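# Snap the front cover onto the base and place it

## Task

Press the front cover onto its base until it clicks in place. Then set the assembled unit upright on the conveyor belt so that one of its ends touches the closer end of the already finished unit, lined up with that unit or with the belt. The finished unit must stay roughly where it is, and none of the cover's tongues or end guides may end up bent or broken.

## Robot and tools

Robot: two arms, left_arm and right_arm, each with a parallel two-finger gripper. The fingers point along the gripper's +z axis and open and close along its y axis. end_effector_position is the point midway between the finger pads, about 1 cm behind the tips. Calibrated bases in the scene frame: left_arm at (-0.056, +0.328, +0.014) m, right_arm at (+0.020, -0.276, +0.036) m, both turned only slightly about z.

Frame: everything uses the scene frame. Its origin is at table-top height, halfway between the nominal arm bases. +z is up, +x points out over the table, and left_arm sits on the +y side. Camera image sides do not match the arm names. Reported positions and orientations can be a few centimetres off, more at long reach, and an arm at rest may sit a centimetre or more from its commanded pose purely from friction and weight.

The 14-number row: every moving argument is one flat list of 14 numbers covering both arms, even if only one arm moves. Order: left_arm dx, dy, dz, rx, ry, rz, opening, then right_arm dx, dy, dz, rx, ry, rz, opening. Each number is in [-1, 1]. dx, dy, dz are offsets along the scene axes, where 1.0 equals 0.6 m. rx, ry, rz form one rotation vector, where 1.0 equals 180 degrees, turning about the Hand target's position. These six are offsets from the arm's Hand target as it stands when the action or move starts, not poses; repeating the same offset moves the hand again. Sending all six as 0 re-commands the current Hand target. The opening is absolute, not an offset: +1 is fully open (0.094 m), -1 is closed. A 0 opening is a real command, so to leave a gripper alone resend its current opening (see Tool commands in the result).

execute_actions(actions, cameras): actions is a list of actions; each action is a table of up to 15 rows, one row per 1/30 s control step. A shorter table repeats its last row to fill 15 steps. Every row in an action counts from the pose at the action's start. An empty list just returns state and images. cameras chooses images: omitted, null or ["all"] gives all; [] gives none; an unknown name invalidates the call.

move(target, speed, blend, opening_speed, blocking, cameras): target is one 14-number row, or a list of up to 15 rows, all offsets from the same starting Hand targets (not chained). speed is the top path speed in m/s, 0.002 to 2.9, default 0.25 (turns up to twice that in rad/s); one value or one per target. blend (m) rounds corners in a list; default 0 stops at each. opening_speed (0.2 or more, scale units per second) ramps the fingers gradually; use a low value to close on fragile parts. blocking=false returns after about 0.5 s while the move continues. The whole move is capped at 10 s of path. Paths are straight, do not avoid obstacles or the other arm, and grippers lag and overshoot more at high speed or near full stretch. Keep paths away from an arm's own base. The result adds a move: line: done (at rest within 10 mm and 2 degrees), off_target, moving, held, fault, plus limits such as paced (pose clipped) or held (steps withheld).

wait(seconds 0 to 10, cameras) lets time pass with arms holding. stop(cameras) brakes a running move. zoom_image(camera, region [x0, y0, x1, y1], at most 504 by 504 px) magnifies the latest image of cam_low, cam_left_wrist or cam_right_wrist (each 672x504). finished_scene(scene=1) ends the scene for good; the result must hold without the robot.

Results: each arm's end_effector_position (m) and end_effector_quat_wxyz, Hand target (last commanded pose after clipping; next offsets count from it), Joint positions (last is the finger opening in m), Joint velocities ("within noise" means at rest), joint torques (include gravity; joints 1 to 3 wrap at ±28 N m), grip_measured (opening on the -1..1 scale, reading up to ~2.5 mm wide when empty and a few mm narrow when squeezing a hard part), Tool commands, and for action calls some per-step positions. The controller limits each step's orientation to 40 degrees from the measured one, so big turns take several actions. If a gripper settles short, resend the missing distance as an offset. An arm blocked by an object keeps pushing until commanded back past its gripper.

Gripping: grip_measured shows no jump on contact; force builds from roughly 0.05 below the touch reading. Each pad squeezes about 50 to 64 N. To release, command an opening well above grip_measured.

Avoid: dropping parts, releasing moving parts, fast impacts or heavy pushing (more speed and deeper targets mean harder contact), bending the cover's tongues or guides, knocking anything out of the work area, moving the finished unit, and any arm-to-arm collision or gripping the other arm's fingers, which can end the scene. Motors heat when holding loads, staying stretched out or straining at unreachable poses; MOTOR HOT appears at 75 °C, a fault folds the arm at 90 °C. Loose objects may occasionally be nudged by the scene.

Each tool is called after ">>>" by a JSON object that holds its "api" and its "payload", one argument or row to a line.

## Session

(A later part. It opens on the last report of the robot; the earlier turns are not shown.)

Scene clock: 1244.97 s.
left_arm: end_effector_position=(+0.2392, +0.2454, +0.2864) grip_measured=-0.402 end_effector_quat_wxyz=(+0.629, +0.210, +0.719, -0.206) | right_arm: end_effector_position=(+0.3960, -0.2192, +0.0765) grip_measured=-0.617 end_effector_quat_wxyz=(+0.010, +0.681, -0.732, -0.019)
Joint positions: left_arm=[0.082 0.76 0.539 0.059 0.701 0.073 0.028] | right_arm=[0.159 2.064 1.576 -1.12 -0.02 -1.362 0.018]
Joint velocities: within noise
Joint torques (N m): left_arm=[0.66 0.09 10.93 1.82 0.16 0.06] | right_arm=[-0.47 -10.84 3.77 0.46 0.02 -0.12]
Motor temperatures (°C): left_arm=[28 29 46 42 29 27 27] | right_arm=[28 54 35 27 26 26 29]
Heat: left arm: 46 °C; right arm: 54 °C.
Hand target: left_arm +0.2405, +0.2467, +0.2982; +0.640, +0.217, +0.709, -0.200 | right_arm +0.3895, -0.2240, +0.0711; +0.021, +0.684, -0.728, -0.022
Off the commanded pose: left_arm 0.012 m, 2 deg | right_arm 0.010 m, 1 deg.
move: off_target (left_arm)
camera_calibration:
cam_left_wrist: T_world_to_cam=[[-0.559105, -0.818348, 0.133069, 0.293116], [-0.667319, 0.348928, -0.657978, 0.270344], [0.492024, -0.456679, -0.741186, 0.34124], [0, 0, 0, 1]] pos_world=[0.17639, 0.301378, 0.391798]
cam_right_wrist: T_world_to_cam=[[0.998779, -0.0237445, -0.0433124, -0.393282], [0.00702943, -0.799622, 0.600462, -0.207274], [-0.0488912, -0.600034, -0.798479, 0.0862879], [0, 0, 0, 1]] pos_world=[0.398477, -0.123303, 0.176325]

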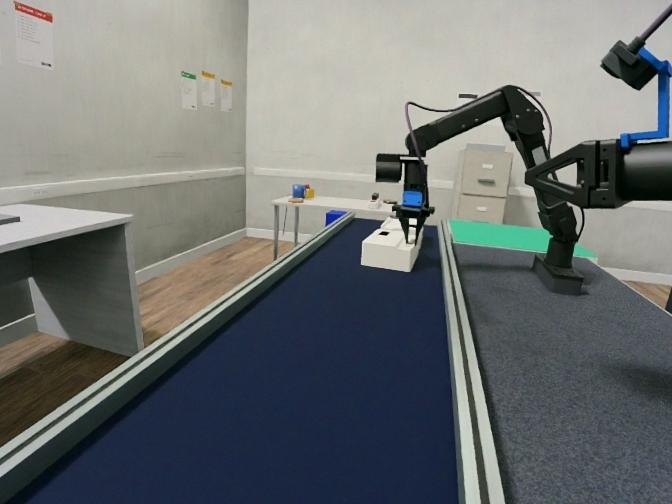

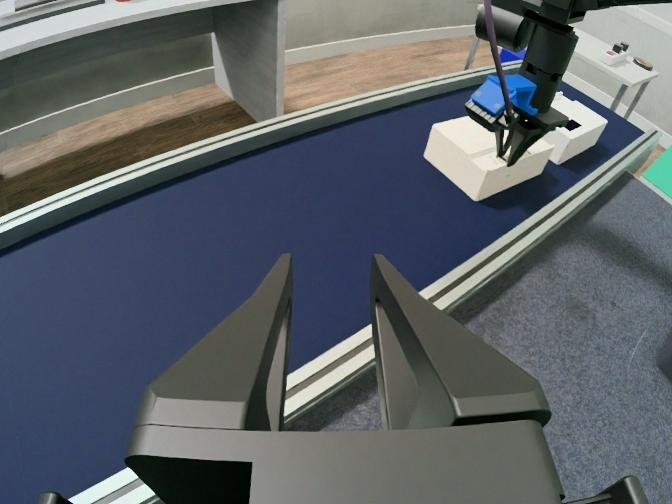

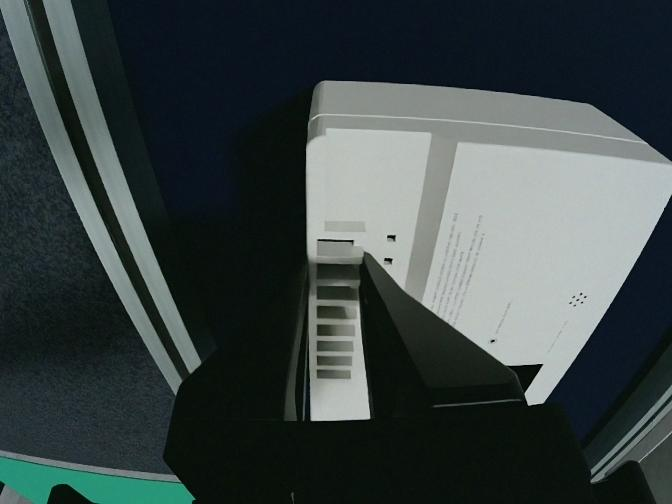

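>>> {"api": "move", "payload": {
  "target": [
    [0,0,0,0,0,0,-0.4,0.0,-0.058,0.0,0,0,0.012,-0.95],
    [0,0,0,0,0,0,-0.4,0.0,-0.058,0.01,0,0,0.012,-0.3],
    [0,0,0,0,0,0,-0.4,0.0,-0.058,0.2,0,0,0.012,-0.3],
    [0,0,0,0,0,0,-0.4,0.02,-0.14,0.25,0,0,-0.49,-1]
  ],
  "speed": [0.08,0.1,0.25,0.8]
}}

>>> {"api": "zoom_image", "payload": {
  "camera": "cam_low",
  "region": [350, 205, 440, 275]
}}

Scene clock: 1281.20 s.
left_arm: end_effector_position=(+0.2392, +0.2454, +0.2864) grip_measured=-0.402 end_effector_quat_wxyz=(+0.629, +0.210, +0.719, -0.206) | right_arm: end_effector_position=(+0.3993, -0.3100, +0.2026) grip_measured=-0.986 end_effector_quat_wxyz=(-0.001, +0.012, +1.000, +0.022)
Joint positions: left_arm=[0.082 0.76 0.539 0.059 0.701 0.073 0.028] | right_arm=[-0.092 2.032 2.033 -1.579 -0.044 -0.088 0.001]
Joint velocities: within noise
Joint torques (N m): left_arm=[0.66 0.09 10.91 1.82 0.16 0.07] | right_arm=[-0.06 -12.94 7.23 0.45 -0.21 0.09]
Motor temperatures (°C): left_arm=[28 29 47 42 29 27 27] | right_arm=[28 51 35 27 26 26 29]
Heat: left arm: 47 °C; right arm: 51 °C.
Hand target: left_arm +0.2405, +0.2467, +0.2982; +0.640, +0.217, +0.709, -0.200 | right_arm +0.4014, -0.3081, +0.2210; +0.001, +0.016, +0.999, +0.030
Off the commanded pose: left_arm 0.012 m, 2 deg | right_arm 0.019 m, 1 deg.
joint sent to its limit (right arm) — joint 4 (wrist pitch), lower limit. The joint targets are off in orientation, not in position.
move: off_target (left_arm, right_arm); target 4's new opening was sent with right_arm's hand 0.019 m and 1 deg from that target
camera_calibration:
cam_left_wrist: T_world_to_cam=[[-0.559105, -0.818348, 0.133069, 0.293116], [-0.667319, 0.348928, -0.657978, 0.270344], [0.492024, -0.456679, -0.741186, 0.34124], [0, 0, 0, 1]] pos_world=[0.17639, 0.301378, 0.391798]
cam_right_wrist: T_world_to_cam=[[0.0217513, -0.998609, -0.0480397, -0.304318], [-0.78972, -0.0466279, 0.611693, 0.193674], [-0.613082, 0.0246328, -0.789635, 0.5497], [0, 0, 0, 1]] pos_world=[0.496579, -0.308404, 0.300973]

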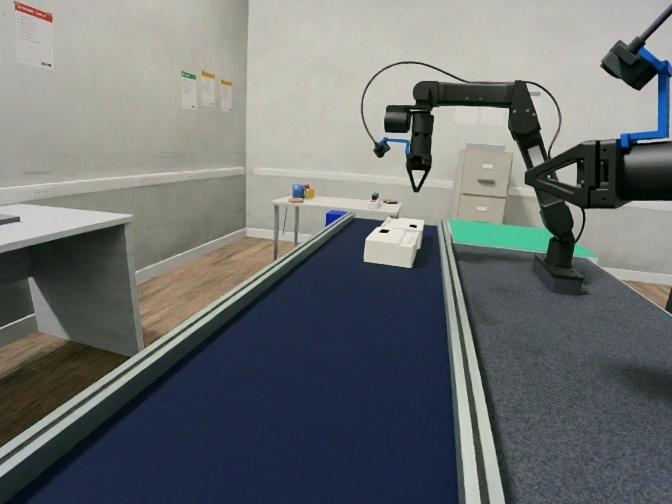

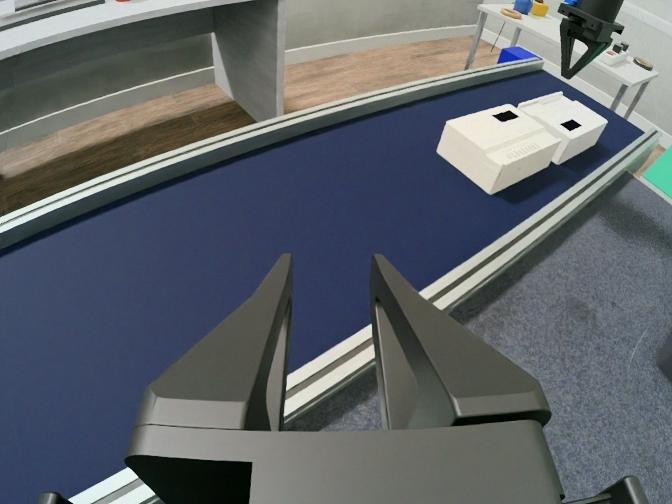

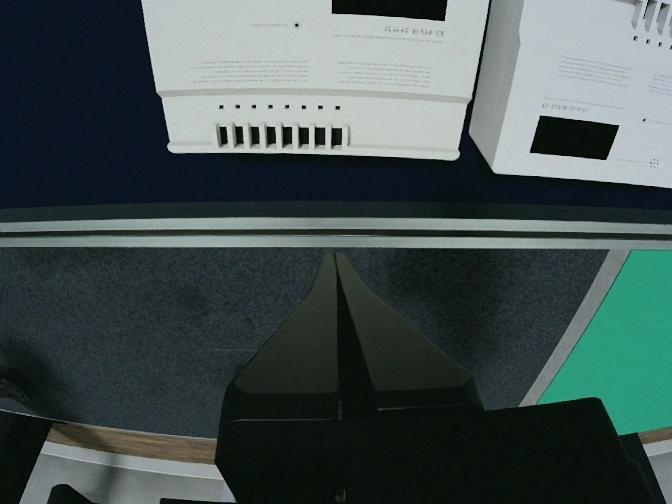

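Scaled by 5.600 from the camera's 672x504 image, which has a finer 960x720 frame.

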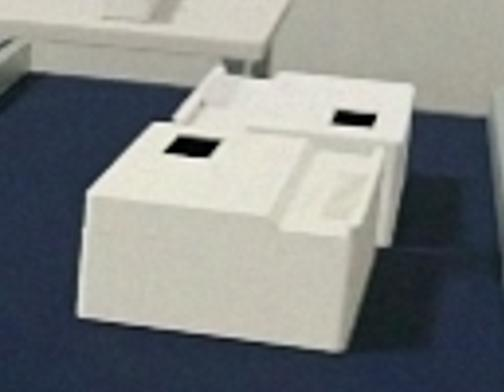

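>>> {"api": "move", "payload": {
  "target": [
    [0,0,0,0,0,0,-0.4,-0.012,0.085,-0.12,0,0,0.5,-0.2],
    [0,0,0,0,0,0,-0.4,-0.008,0.085,-0.2,0,0,0.5,-0.2]
  ],
  "speed": [0.8,0.15],
  "cameras": ["cam_right_wrist"]
}}

Scene clock: 1290.97 s.
left_arm: end_effector_position=(+0.2392, +0.2454, +0.2864) grip_measured=-0.402 end_effector_quat_wxyz=(+0.629, +0.210, +0.719, -0.206) | right_arm: end_effector_position=(+0.3996, -0.2580, +0.1106) grip_measured=-0.202 end_effector_quat_wxyz=(+0.013, +0.693, -0.721, -0.011)
Joint positions: left_arm=[0.082 0.76 0.539 0.059 0.701 0.073 0.028] | right_arm=[0.066 2.035 1.671 -1.241 0.001 -1.485 0.037]
Joint velocities: within noise
Joint torques (N m): left_arm=[0.66 0.1 10.93 1.82 0.16 0.07] | right_arm=[0.14 -9.35 4.72 0.49 -0.1 -0.07]
Motor temperatures (°C): left_arm=[28 29 47 42 29 27 27] | right_arm=[28 52 35 27 26 26 29]
Heat: left arm: 47 °C; right arm: 52 °C.
Hand target: left_arm +0.2405, +0.2467, +0.2982; +0.640, +0.217, +0.709, -0.200 | right_arm +0.3966, -0.2570, +0.1009; +0.021, +0.696, -0.718, -0.022
Off the commanded pose: left_arm 0.012 m, 2 deg | right_arm 0.010 m, 2 deg.
move: off_target (left_arm)
camera_calibration:
cam_right_wrist: T_world_to_cam=[[0.99928, 0.00637452, -0.0373952, -0.389312], [0.0279869, -0.789341, 0.613317, -0.265927], [-0.025608, -0.613922, -0.788951, 0.0764461], [0, 0, 0, 1]] pos_world=[0.398432, -0.160494, 0.208851]
Images, in order (width x height): cam_right_wrist 672x504.

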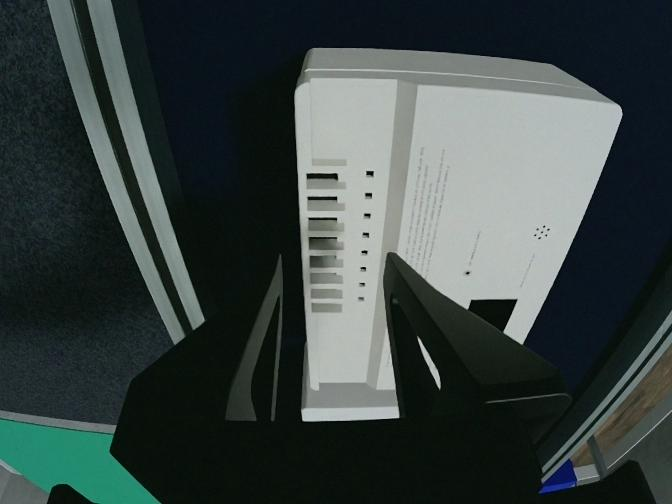

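>>> {"api": "move", "payload": {
  "target": [
    [0,0,0,0,0,0,-0.4,-0.006,0,-0.055,0,0,0,-0.2],
    [0,0,0,0,0,0,-0.4,-0.006,0,-0.06,0,0,0,-0.95]
  ],
  "speed": 0.08,
  "cameras": ["cam_right_wrist"]
}}

Scene clock: 1295.07 s.
left_arm: end_effector_position=(+0.2392, +0.2454, +0.2864) grip_measured=-0.402 end_effector_quat_wxyz=(+0.629, +0.210, +0.719, -0.206) | right_arm: end_effector_position=(+0.3976, -0.2582, +0.0770) grip_measured=-0.616 end_effector_quat_wxyz=(+0.011, +0.693, -0.721, -0.009)
Joint positions: left_arm=[0.082 0.76 0.539 0.059 0.701 0.073 0.028] | right_arm=[0.066 2.047 1.552 -1.105 0.002 -1.487 0.018]
Joint velocities: within noise
Joint torques (N m): left_arm=[0.68 0.08 10.91 1.82 0.16 0.07] | right_arm=[0.2 -8.95 4.51 0.53 -0.1 -0.05]
Motor temperatures (°C): left_arm=[28 29 47 42 29 27 27] | right_arm=[28 52 35 27 26 26 29]
Heat: left arm: 47 °C; right arm: 52 °C.
Hand target: left_arm +0.2405, +0.2467, +0.2982; +0.640, +0.217, +0.709, -0.200 | right_arm +0.3930, -0.2570, +0.0650; +0.021, +0.696, -0.718, -0.022
Off the commanded pose: left_arm 0.012 m, 2 deg | right_arm 0.013 m, 2 deg.
move: off_target (left_arm, right_arm); target 2's new opening was sent with right_arm's hand 0.013 m and 2 deg from that target
camera_calibration:
cam_right_wrist: T_world_to_cam=[[0.999467, 0.00792742, -0.0316636, -0.388777], [0.0257056, -0.78899, 0.613868, -0.244474], [-0.0201159, -0.614355, -0.788774, 0.0473851], [0, 0, 0, 1]] pos_world=[0.395807, -0.160694, 0.175141]
Images, in order (width x height): cam_right_wrist 672x504.

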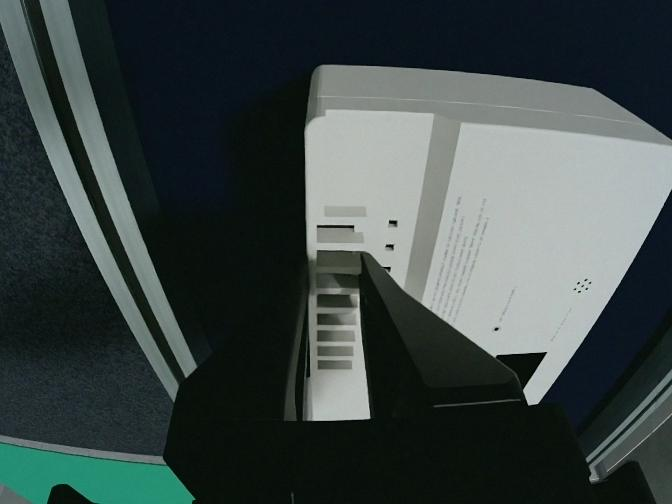

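>>> {"api": "move", "payload": {
  "target": [
    [0,0,0,0,0,0,-0.4,-0.02,0.022,0.01,0,0,0,-0.95],
    [0,0,0,0,0,0,-0.4,-0.014,-0.018,0.01,0,0,0,-0.95]
  ],
  "speed": 0.06
}}

>>> {"api": "zoom_image", "payload": {
  "camera": "cam_low",
  "region": [350, 205, 440, 275]
}}

>>> {"api": "zoom_image", "payload": {
  "camera": "cam_left_wrist",
  "region": [420, 80, 620, 210]
}}

Scene clock: 1300.20 s.
left_arm: end_effector_position=(+0.2392, +0.2454, +0.2864) grip_measured=-0.402 end_effector_quat_wxyz=(+0.629, +0.210, +0.719, -0.206) | right_arm: end_effector_position=(+0.3934, -0.2641, +0.0765) grip_measured=-0.617 end_effector_quat_wxyz=(+0.009, +0.696, -0.718, -0.011)
Joint positions: left_arm=[0.082 0.76 0.539 0.059 0.701 0.073 0.028] | right_arm=[0.049 2.031 1.526 -1.095 -0.003 -1.513 0.018]
Joint velocities: within noise
Joint torques (N m): left_arm=[0.65 0.09 10.91 1.82 0.17 0.07] | right_arm=[-0.73 -10.3 4.08 0.37 -0.05 -0.05]
Motor temperatures (°C): left_arm=[28 29 47 42 29 27 27] | right_arm=[28 51 35 27 26 26 29]
Heat: left arm: 47 °C; right arm: 51 °C.
Hand target: left_arm +0.2405, +0.2467, +0.2982; +0.640, +0.217, +0.709, -0.200 | right_arm +0.3847, -0.2677, +0.0710; +0.021, +0.696, -0.718, -0.022
Off the commanded pose: left_arm 0.012 m, 2 deg | right_arm 0.011 m, 2 deg.
move: off_target (left_arm, right_arm)
camera_calibration:
cam_left_wrist: T_world_to_cam=[[-0.559105, -0.818348, 0.133069, 0.293116], [-0.667319, 0.348928, -0.657978, 0.270344], [0.492024, -0.456679, -0.741186, 0.34124], [0, 0, 0, 1]] pos_world=[0.17639, 0.301378, 0.391798]
cam_right_wrist: T_world_to_cam=[[0.999358, 0.0163596, -0.0318645, -0.382105], [0.0323987, -0.792213, 0.609384, -0.251859], [-0.0152742, -0.610025, -0.792235, 0.0428671], [0, 0, 0, 1]] pos_world=[0.390674, -0.167125, 0.175264]

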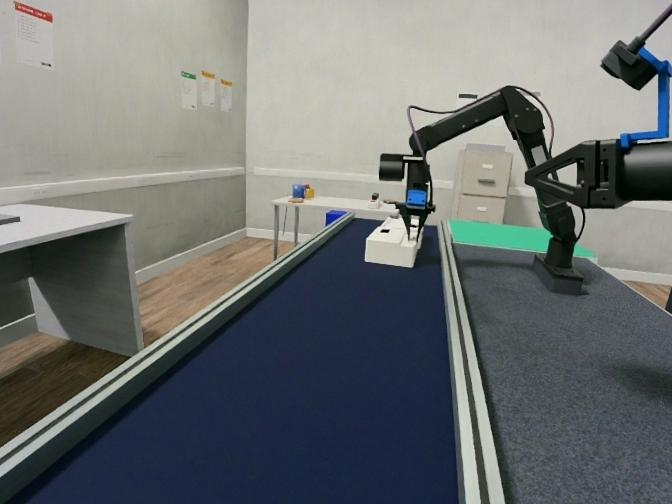

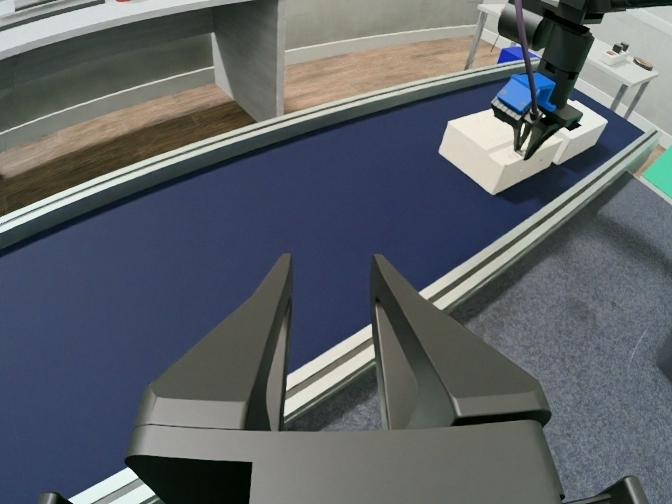

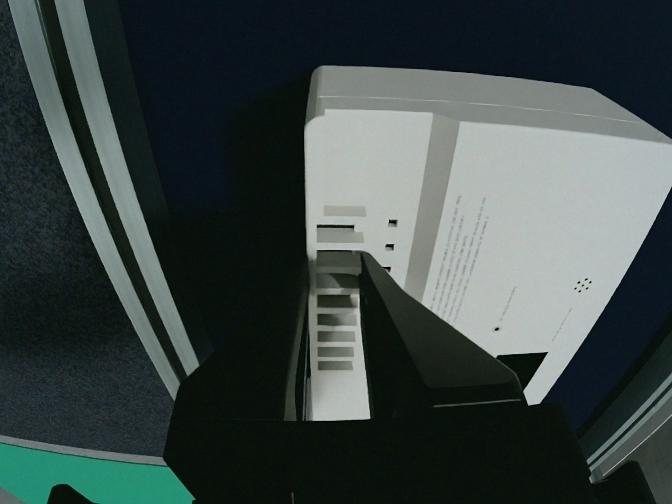

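Scaled by 5.600 from the camera's 672x504 image, which has a finer 960x720 frame.

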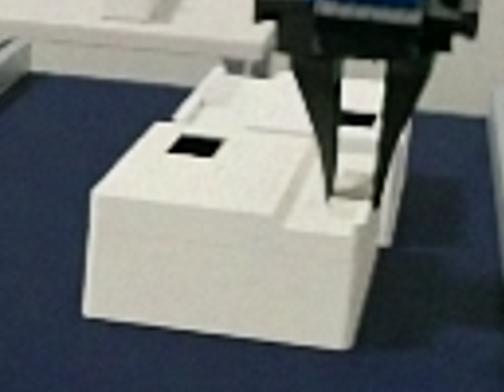

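Scaled by 2.520 from the camera's 672x504 image, which has a finer 960x720 frame.

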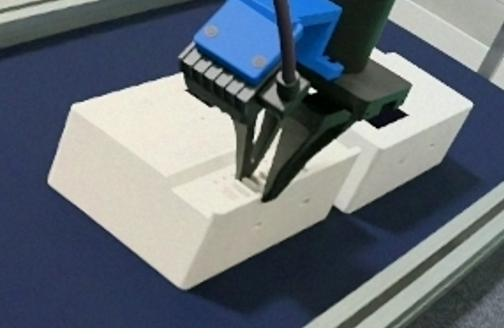

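>>> {"api": "move", "payload": {
  "target": [
    [0,0,0,0,0,0,-0.4,0.0,0,0.003,0,0,0,-0.3],
    [0,0,0,0,0,0,-0.4,0.0,0,0.2,0,0,0,-0.3],
    [0,0,0,0,0,0,-0.4,0.1,-0.09,0.25,0,0,-0.51,-1]
  ],
  "speed": [0.1,0.25,0.8]
}}

>>> {"api": "zoom_image", "payload": {
  "camera": "cam_low",
  "region": [350, 205, 440, 275]
}}

>>> {"api": "zoom_image", "payload": {
  "camera": "cam_left_wrist",
  "region": [420, 80, 620, 210]
}}

Scene clock: 1307.53 s.
left_arm: end_effector_position=(+0.2392, +0.2454, +0.2864) grip_measured=-0.402 end_effector_quat_wxyz=(+0.629, +0.210, +0.719, -0.206) | right_arm: end_effector_position=(+0.4402, -0.3213, +0.2242) grip_measured=-0.986 end_effector_quat_wxyz=(+0.063, +0.026, +0.998, +0.016)
Joint positions: left_arm=[0.082 0.76 0.539 0.059 0.701 0.073 0.028] | right_arm=[-0.108 2.117 2.245 -1.577 -0.045 -0.074 0.001]
Joint velocities: within noise
Joint torques (N m): left_arm=[0.65 0.1 10.93 1.82 0.16 0.07] | right_arm=[-0.49 -9.37 7.24 0.73 -0.2 0.09]
Motor temperatures (°C): left_arm=[28 29 47 42 29 27 27] | right_arm=[28 51 35 27 26 26 29]
Heat: left arm: 47 °C; right arm: 51 °C.
Hand target: left_arm +0.2405, +0.2467, +0.2982; +0.640, +0.217, +0.709, -0.200 | right_arm +0.4446, -0.3218, +0.2210; +0.001, +0.031, +0.999, +0.030
Off the commanded pose: left_arm 0.012 m, 2 deg | right_arm 0.005 m, 7 deg.
joint sent to its limit (right arm) — joint 4 (wrist pitch), lower limit. The joint targets are off in orientation, not in position.
move: off_target (left_arm, right_arm); target 3's new opening was sent with right_arm's hand 0.005 m and 7 deg from that target
camera_calibration:
cam_left_wrist: T_world_to_cam=[[-0.559105, -0.818348, 0.133069, 0.293116], [-0.667319, 0.348928, -0.657978, 0.270344], [0.492024, -0.456679, -0.741186, 0.34124], [0, 0, 0, 1]] pos_world=[0.17639, 0.301378, 0.391798]
cam_right_wrist: T_world_to_cam=[[-0.00318866, -0.999462, -0.0326477, -0.308217], [-0.86184, -0.0138114, 0.506991, 0.278], [-0.50717, 0.0297538, -0.861333, 0.563258], [0, 0, 0, 1]] pos_world=[0.524276, -0.320971, 0.334146]

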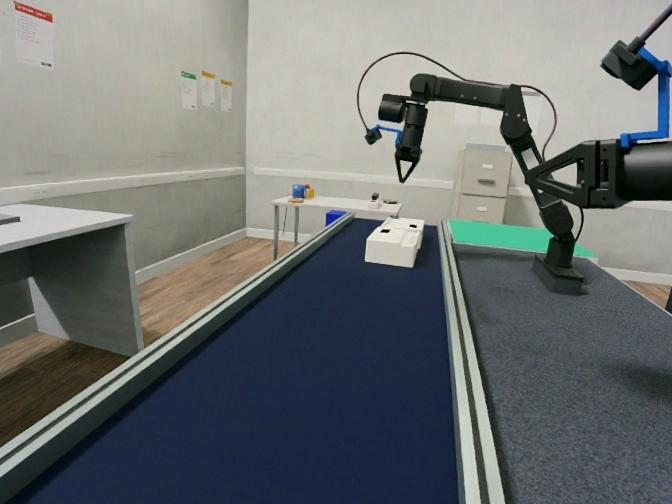

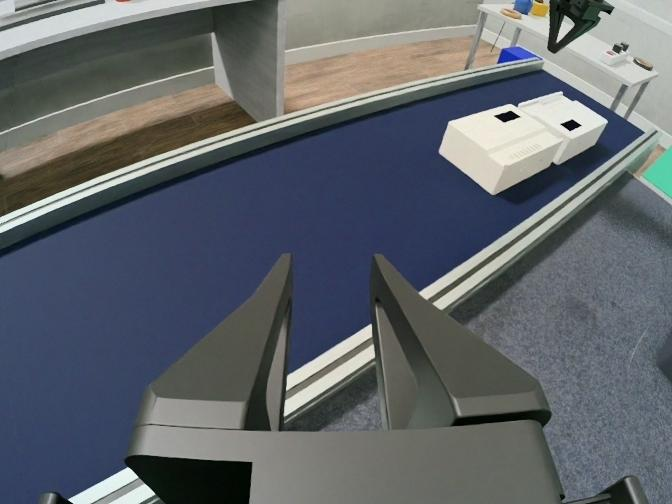

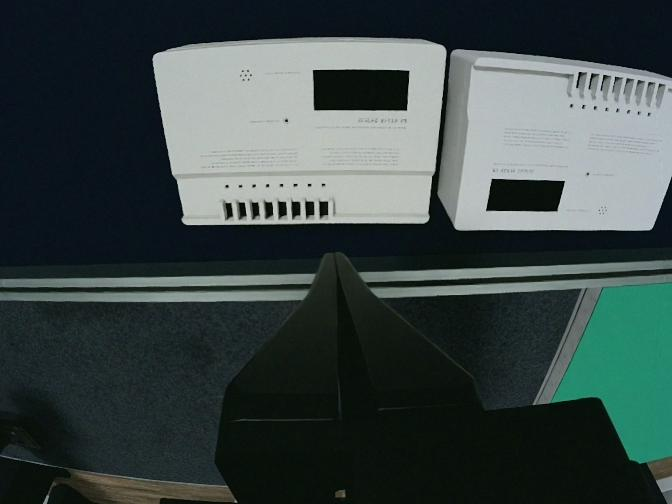

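Scaled by 5.600 from the camera's 672x504 image, which has a finer 960x720 frame.

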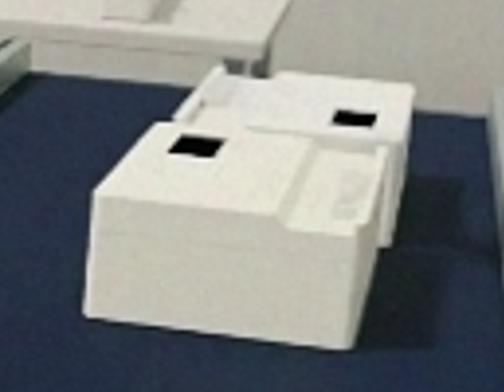

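Scaled by 2.520 from the camera's 672x504 image, which has a finer 960x720 frame.

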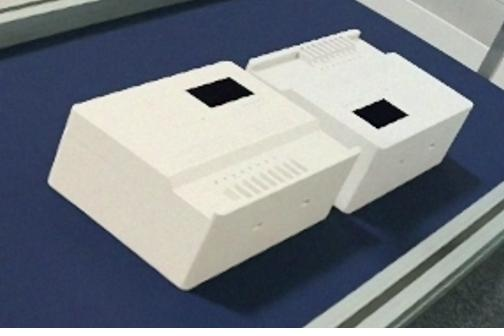

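>>> {"api": "zoom_image", "payload": {
  "camera": "cam_right_wrist",
  "region": [390, 30, 510, 240]
}}

>>> {"api": "zoom_image", "payload": {
  "camera": "cam_left_wrist",
  "region": [510, 90, 590, 175]
}}

Scaled by 2.400 from the camera's 672x504 image, which has a finer 960x720 frame.

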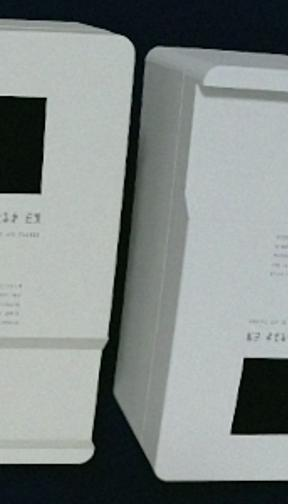

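Scaled by 5.929 from the camera's 672x504 image, which has a finer 960x720 frame.

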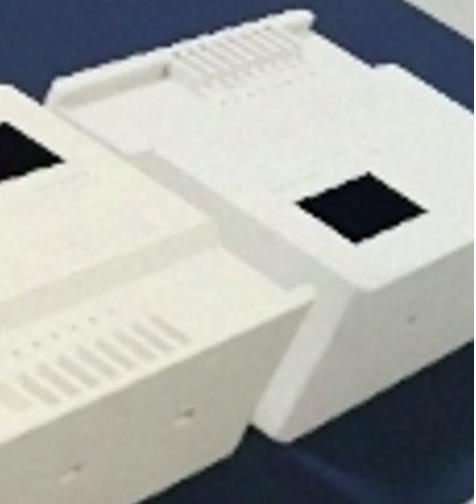

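>>> {"api": "move", "payload": {
  "target": [
    [0,0,0,0,0,0,-0.4,-0.09,0.099,-0.13,0,0,0.51,-0.2],
    [0,0,0,0,0,0,-0.4,-0.088,0.099,-0.2,0,0,0.51,-0.2]
  ],
  "speed": [0.8,0.15],
  "cameras": ["cam_right_wrist"]
}}

Scene clock: 1325.13 s.
left_arm: end_effector_position=(+0.2392, +0.2454, +0.2864) grip_measured=-0.402 end_effector_quat_wxyz=(+0.629, +0.210, +0.719, -0.206) | right_arm: end_effector_position=(+0.3942, -0.2628, +0.1000) grip_measured=-0.202 end_effector_quat_wxyz=(+0.024, +0.693, -0.720, -0.020)
Joint positions: left_arm=[0.082 0.76 0.539 0.059 0.701 0.073 0.028] | right_arm=[0.055 2.047 1.645 -1.231 0.003 -1.498 0.037]
Joint velocities: within noise
Joint torques (N m): left_arm=[0.65 0.1 10.93 1.82 0.16 0.07] | right_arm=[-0.02 -11.62 4.49 0.44 -0.1 -0.06]
Motor temperatures (°C): left_arm=[28 29 47 42 29 27 27] | right_arm=[28 52 35 27 26 26 29]
Heat: left arm: 47 °C; right arm: 52 °C.
Hand target: left_arm +0.2405, +0.2467, +0.2982; +0.640, +0.217, +0.709, -0.200 | right_arm +0.3918, -0.2624, +0.1010; +0.021, +0.696, -0.718, -0.022
Off the commanded pose: left_arm 0.012 m, 2 deg | right_arm 0.003 m, 1 deg.
move: off_target (left_arm)
camera_calibration:
cam_right_wrist: T_world_to_cam=[[0.99779, 0.00786326, -0.0659775, -0.380485], [0.04682, -0.787776, 0.614179, -0.270097], [-0.047146, -0.615911, -0.786404, 0.0727325], [0, 0, 0, 1]] pos_world=[0.395719, -0.164988, 0.197982]
Images, in order (width x height): cam_right_wrist 672x504.

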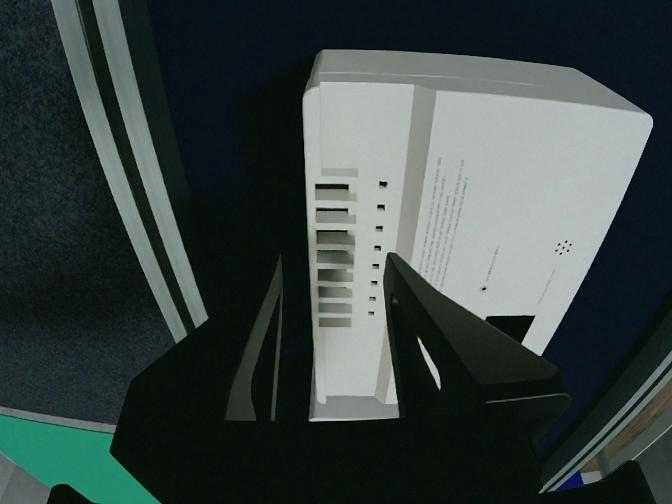

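Centred. Descend, grip, shift, push.

>>> {"api": "move", "payload": {
  "target": [
    [0,0,0,0,0,0,-0.4,0,0,-0.055,0,0,0,-0.2],
    [0,0,0,0,0,0,-0.4,0,0,-0.05,0,0,0,-0.95],
    [0,0,0,0,0,0,-0.4,-0.016,-0.01,-0.045,0,0,0,-0.95],
    [0,0,0,0,0,0,-0.4,-0.015,-0.034,-0.045,0,0,0,-0.95]
  ],
  "speed": [0.08,0.08,0.06,0.05]
}}

>>> {"api": "zoom_image", "payload": {
  "camera": "cam_left_wrist",
  "region": [510, 90, 610, 195]
}}

Scene clock: 1330.53 s.
left_arm: end_effector_position=(+0.2392, +0.2454, +0.2864) grip_measured=-0.402 end_effector_quat_wxyz=(+0.629, +0.210, +0.719, -0.206) | right_arm: end_effector_position=(+0.3917, -0.2795, +0.0774) grip_measured=-0.618 end_effector_quat_wxyz=(+0.012, +0.695, -0.719, -0.014)
Joint positions: left_arm=[0.082 0.76 0.539 0.059 0.701 0.073 0.028] | right_arm=[0.008 2.031 1.53 -1.107 -0.002 -1.55 0.018]
Joint velocities: within noise
Joint torques (N m): left_arm=[0.65 0.09 10.91 1.82 0.16 0.08] | right_arm=[-0.66 -11.02 3.67 0.4 -0.02 -0.09]
Motor temperatures (°C): left_arm=[28 29 47 42 29 27 27] | right_arm=[28 52 35 27 26 26 29]
Heat: left arm: 47 °C; right arm: 52 °C.
Hand target: left_arm +0.2405, +0.2467, +0.2982; +0.640, +0.217, +0.709, -0.200 | right_arm +0.3829, -0.2828, +0.0739; +0.021, +0.696, -0.718, -0.022
Off the commanded pose: left_arm 0.012 m, 2 deg | right_arm 0.010 m, 1 deg.
move: off_target (left_arm)
camera_calibration:
cam_left_wrist: T_world_to_cam=[[-0.559105, -0.818348, 0.133069, 0.293116], [-0.667319, 0.348928, -0.657978, 0.270344], [0.492024, -0.456679, -0.741186, 0.34124], [0, 0, 0, 1]] pos_world=[0.17639, 0.301378, 0.391798]
cam_right_wrist: T_world_to_cam=[[0.999114, 0.0125717, -0.0401531, -0.380503], [0.0344476, -0.792376, 0.609059, -0.265368], [-0.0241594, -0.609903, -0.792108, 0.0376593], [0, 0, 0, 1]] pos_world=[0.390217, -0.18252, 0.176177]

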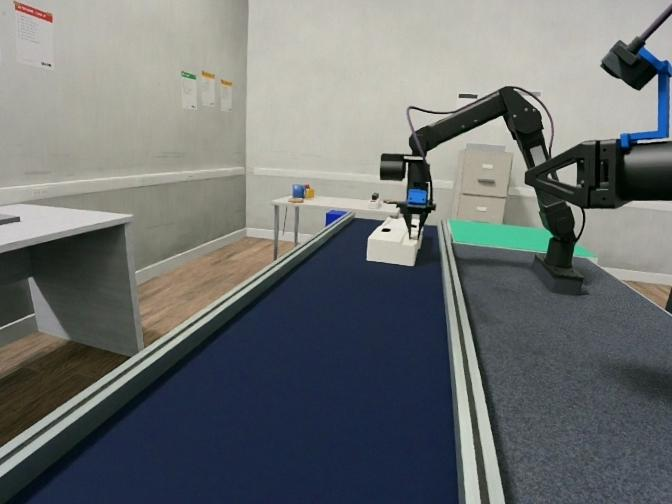

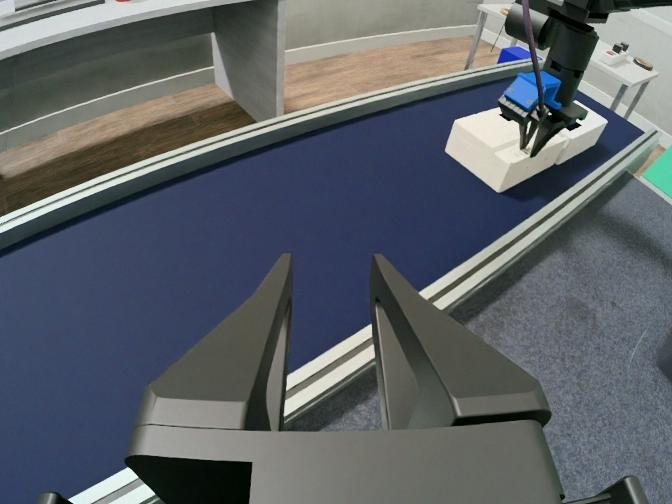

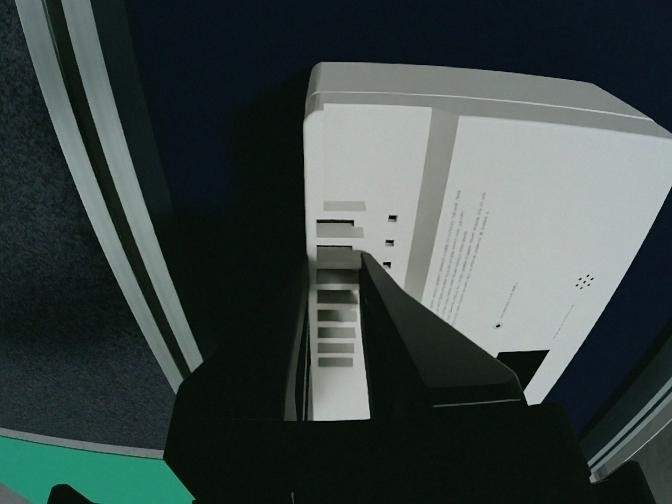

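Scaled by 4.800 from the camera's 672x504 image, which has a finer 960x720 frame.

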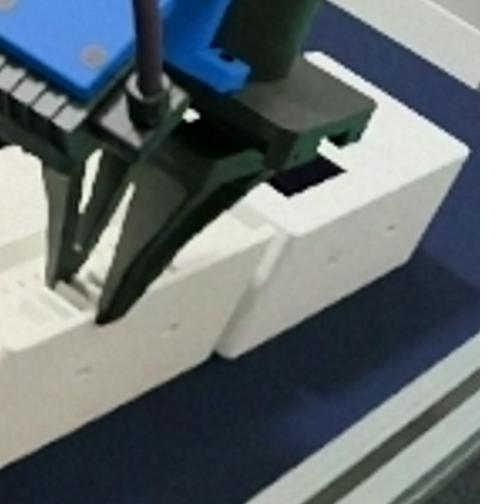

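>>> {"api": "move", "payload": {
  "target": [
    [0,0,0,0,0,0,-0.4,-0.012,0.006,0,0,0,0,-0.95],
    [0,0,0,0,0,0,-0.4,-0.010,-0.014,0,0,0,0,-0.95]
  ],
  "speed": 0.05
}}

>>> {"api": "zoom_image", "payload": {
  "camera": "cam_left_wrist",
  "region": [510, 90, 610, 195]
}}

Scene clock: 1336.03 s.
left_arm: end_effector_position=(+0.2392, +0.2454, +0.2864) grip_measured=-0.402 end_effector_quat_wxyz=(+0.629, +0.210, +0.719, -0.206) | right_arm: end_effector_position=(+0.3858, -0.2866, +0.0774) grip_measured=-0.618 end_effector_quat_wxyz=(+0.012, +0.698, -0.716, -0.013)
Joint positions: left_arm=[0.082 0.76 0.539 0.059 0.701 0.073 0.028] | right_arm=[-0.011 2.008 1.496 -1.094 -0.002 -1.577 0.018]
Joint velocities: within noise
Joint torques (N m): left_arm=[0.66 0.09 10.91 1.81 0.16 0.07] | right_arm=[-1.03 -10.7 3.81 0.37 -0.02 -0.05]
Motor temperatures (°C): left_arm=[28 29 47 42 29 27 27] | right_arm=[28 51 35 27 26 26 29]
Heat: left arm: 47 °C; right arm: 51 °C.
Hand target: left_arm +0.2405, +0.2467, +0.2982; +0.640, +0.217, +0.709, -0.200 | right_arm +0.3769, -0.2912, +0.0739; +0.021, +0.696, -0.718, -0.022
Off the commanded pose: left_arm 0.012 m, 2 deg | right_arm 0.011 m, 1 deg.
move: off_target (left_arm, right_arm)
camera_calibration:
cam_left_wrist: T_world_to_cam=[[-0.559105, -0.818348, 0.133069, 0.293116], [-0.667319, 0.348928, -0.657978, 0.270344], [0.492024, -0.456679, -0.741186, 0.34124], [0, 0, 0, 1]] pos_world=[0.17639, 0.301378, 0.391798]
cam_right_wrist: T_world_to_cam=[[0.999054, 0.0201774, -0.0385345, -0.3725], [0.0394828, -0.792399, 0.608724, -0.272728], [-0.0182522, -0.60967, -0.792445, 0.0309354], [0, 0, 0, 1]] pos_world=[0.383481, -0.189733, 0.176177]

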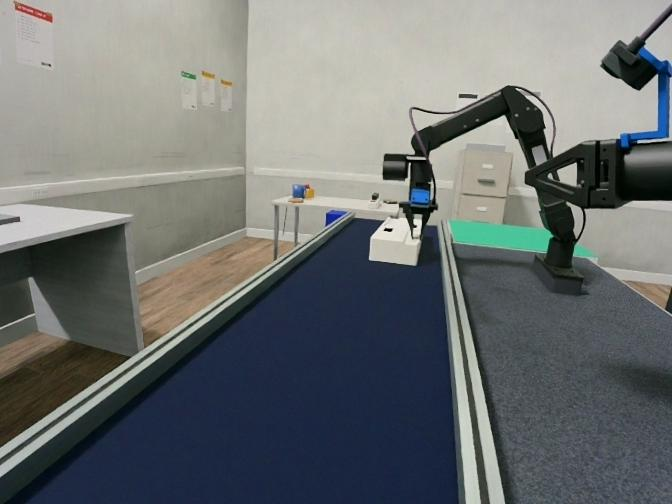

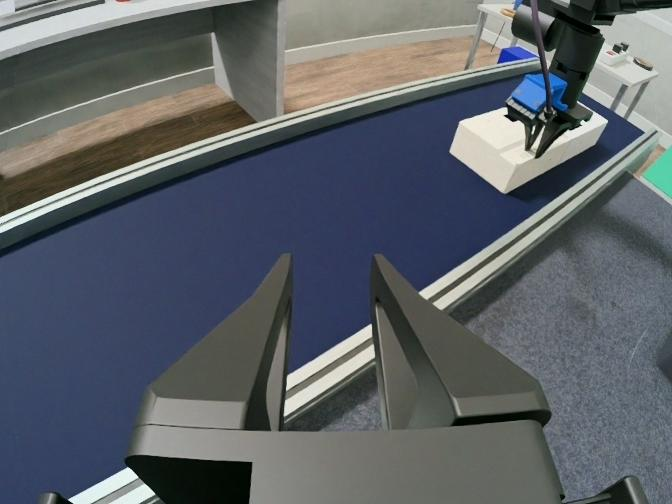

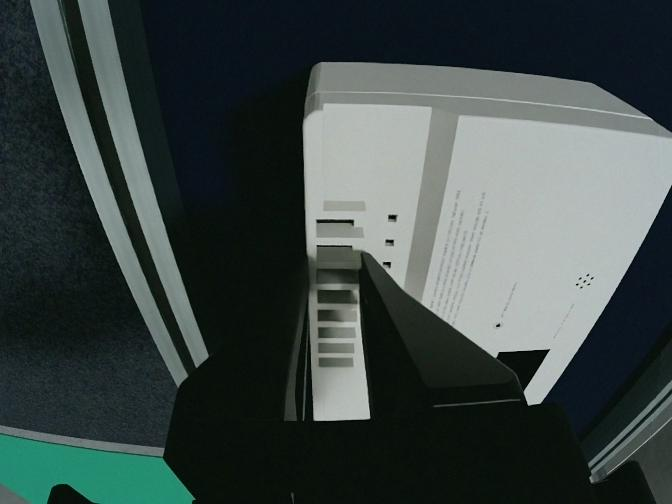

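Scaled by 4.800 from the camera's 672x504 image, which has a finer 960x720 frame.

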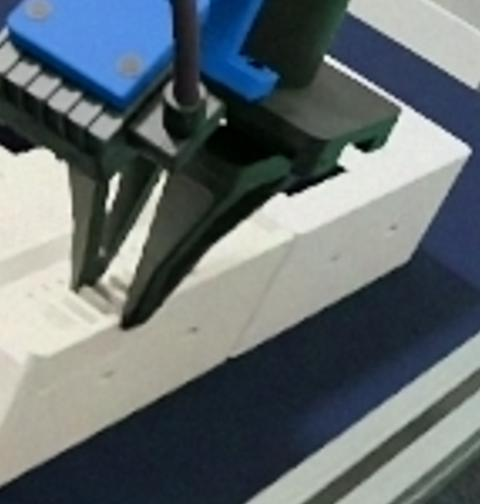

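>>> {"api": "move", "payload": {
  "target": [
    [0,0,0,0,0,0,-0.4,0.0,0.004,0.004,0,0,0,-0.35],
    [0,0,0,0,0,0,-0.4,0.0,0.004,0.2,0,0,0,-0.35],
    [0,0,0,0,0,0,-0.4,0.12,-0.01,0.25,0,0,-0.51,-1]
  ],
  "speed": [0.05,0.25,0.8]
}}

>>> {"api": "zoom_image", "payload": {
  "camera": "cam_right_wrist",
  "region": [300, 20, 560, 250]
}}

>>> {"api": "zoom_image", "payload": {
  "camera": "cam_left_wrist",
  "region": [440, 85, 620, 205]
}}

Scene clock: 1342.93 s.
left_arm: end_effector_position=(+0.2392, +0.2454, +0.2864) grip_measured=-0.402 end_effector_quat_wxyz=(+0.629, +0.210, +0.719, -0.206) | right_arm: end_effector_position=(+0.4444, -0.2973, +0.2272) grip_measured=-0.986 end_effector_quat_wxyz=(+0.068, +0.027, +0.997, +0.020)
Joint positions: left_arm=[0.082 0.76 0.539 0.059 0.701 0.073 0.028] | right_arm=[-0.05 2.118 2.259 -1.577 -0.045 -0.015 0.001]
Joint velocities: within noise
Joint torques (N m): left_arm=[0.65 0.09 10.92 1.82 0.16 0.07] | right_arm=[-0.42 -9.36 7.24 0.75 -0.21 0.1]
Motor temperatures (°C): left_arm=[28 29 47 42 29 27 27] | right_arm=[28 51 35 27 26 26 29]
Heat: left arm: 47 °C; right arm: 51 °C.
Hand target: left_arm +0.2405, +0.2467, +0.2982; +0.640, +0.217, +0.709, -0.200 | right_arm +0.4488, -0.2973, +0.2240; +0.001, +0.031, +0.999, +0.030
Off the commanded pose: left_arm 0.012 m, 2 deg | right_arm 0.006 m, 8 deg.
joint sent to its limit (right arm) — joint 4 (wrist pitch), lower limit. The joint targets are off in orientation, not in position.
move: off_target (left_arm, right_arm); target 3's new opening was sent with right_arm's hand 0.006 m and 8 deg from that target
camera_calibration:
cam_left_wrist: T_world_to_cam=[[-0.559105, -0.818348, 0.133069, 0.293116], [-0.667319, 0.348928, -0.657978, 0.270344], [0.492024, -0.456679, -0.741186, 0.34124], [0, 0, 0, 1]] pos_world=[0.17639, 0.301378, 0.391798]
cam_right_wrist: T_world_to_cam=[[-0.00373998, -0.999196, -0.0399107, -0.282101], [-0.867046, -0.0166442, 0.49795, 0.283966], [-0.498214, 0.0364668, -0.866287, 0.566387], [0, 0, 0, 1]] pos_world=[0.527338, -0.297802, 0.337994]

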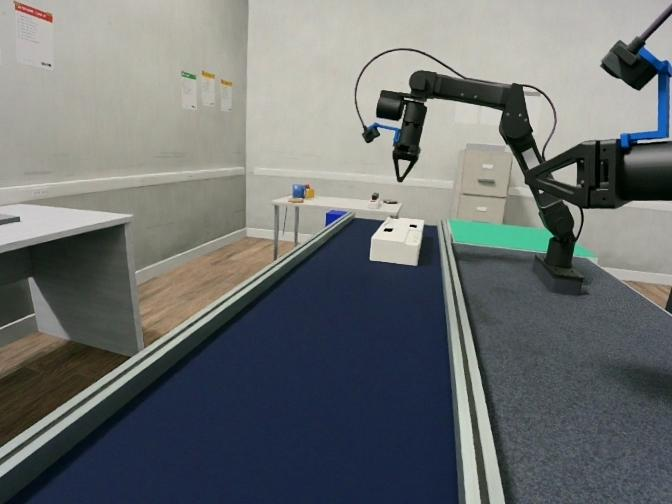

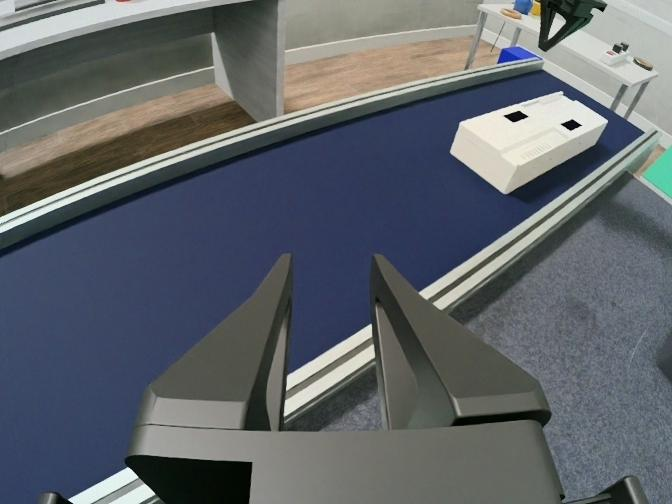

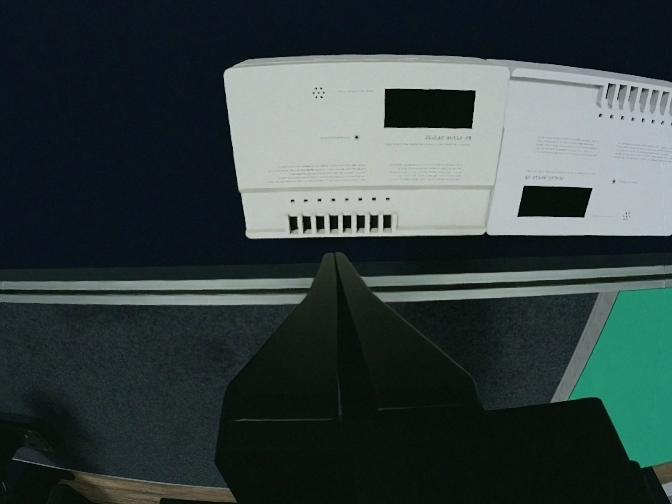

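Scaled by 1.938 from the camera's 672x504 image, which has a finer 960x720 frame.

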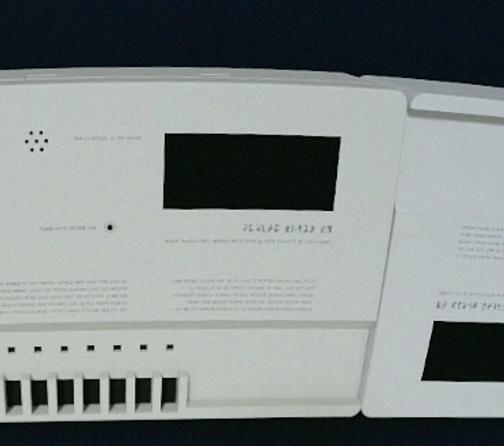

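Scaled by 2.800 from the camera's 672x504 image, which has a finer 960x720 frame.

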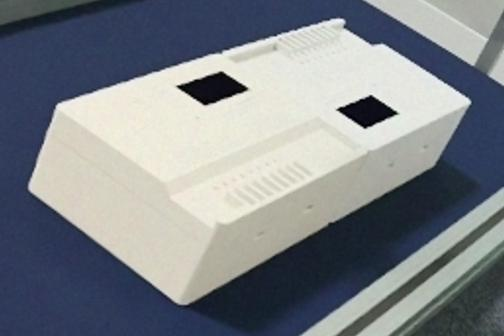

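>>> {"api": "finished_scene", "payload": {

}}

The scene is finished: the task was done.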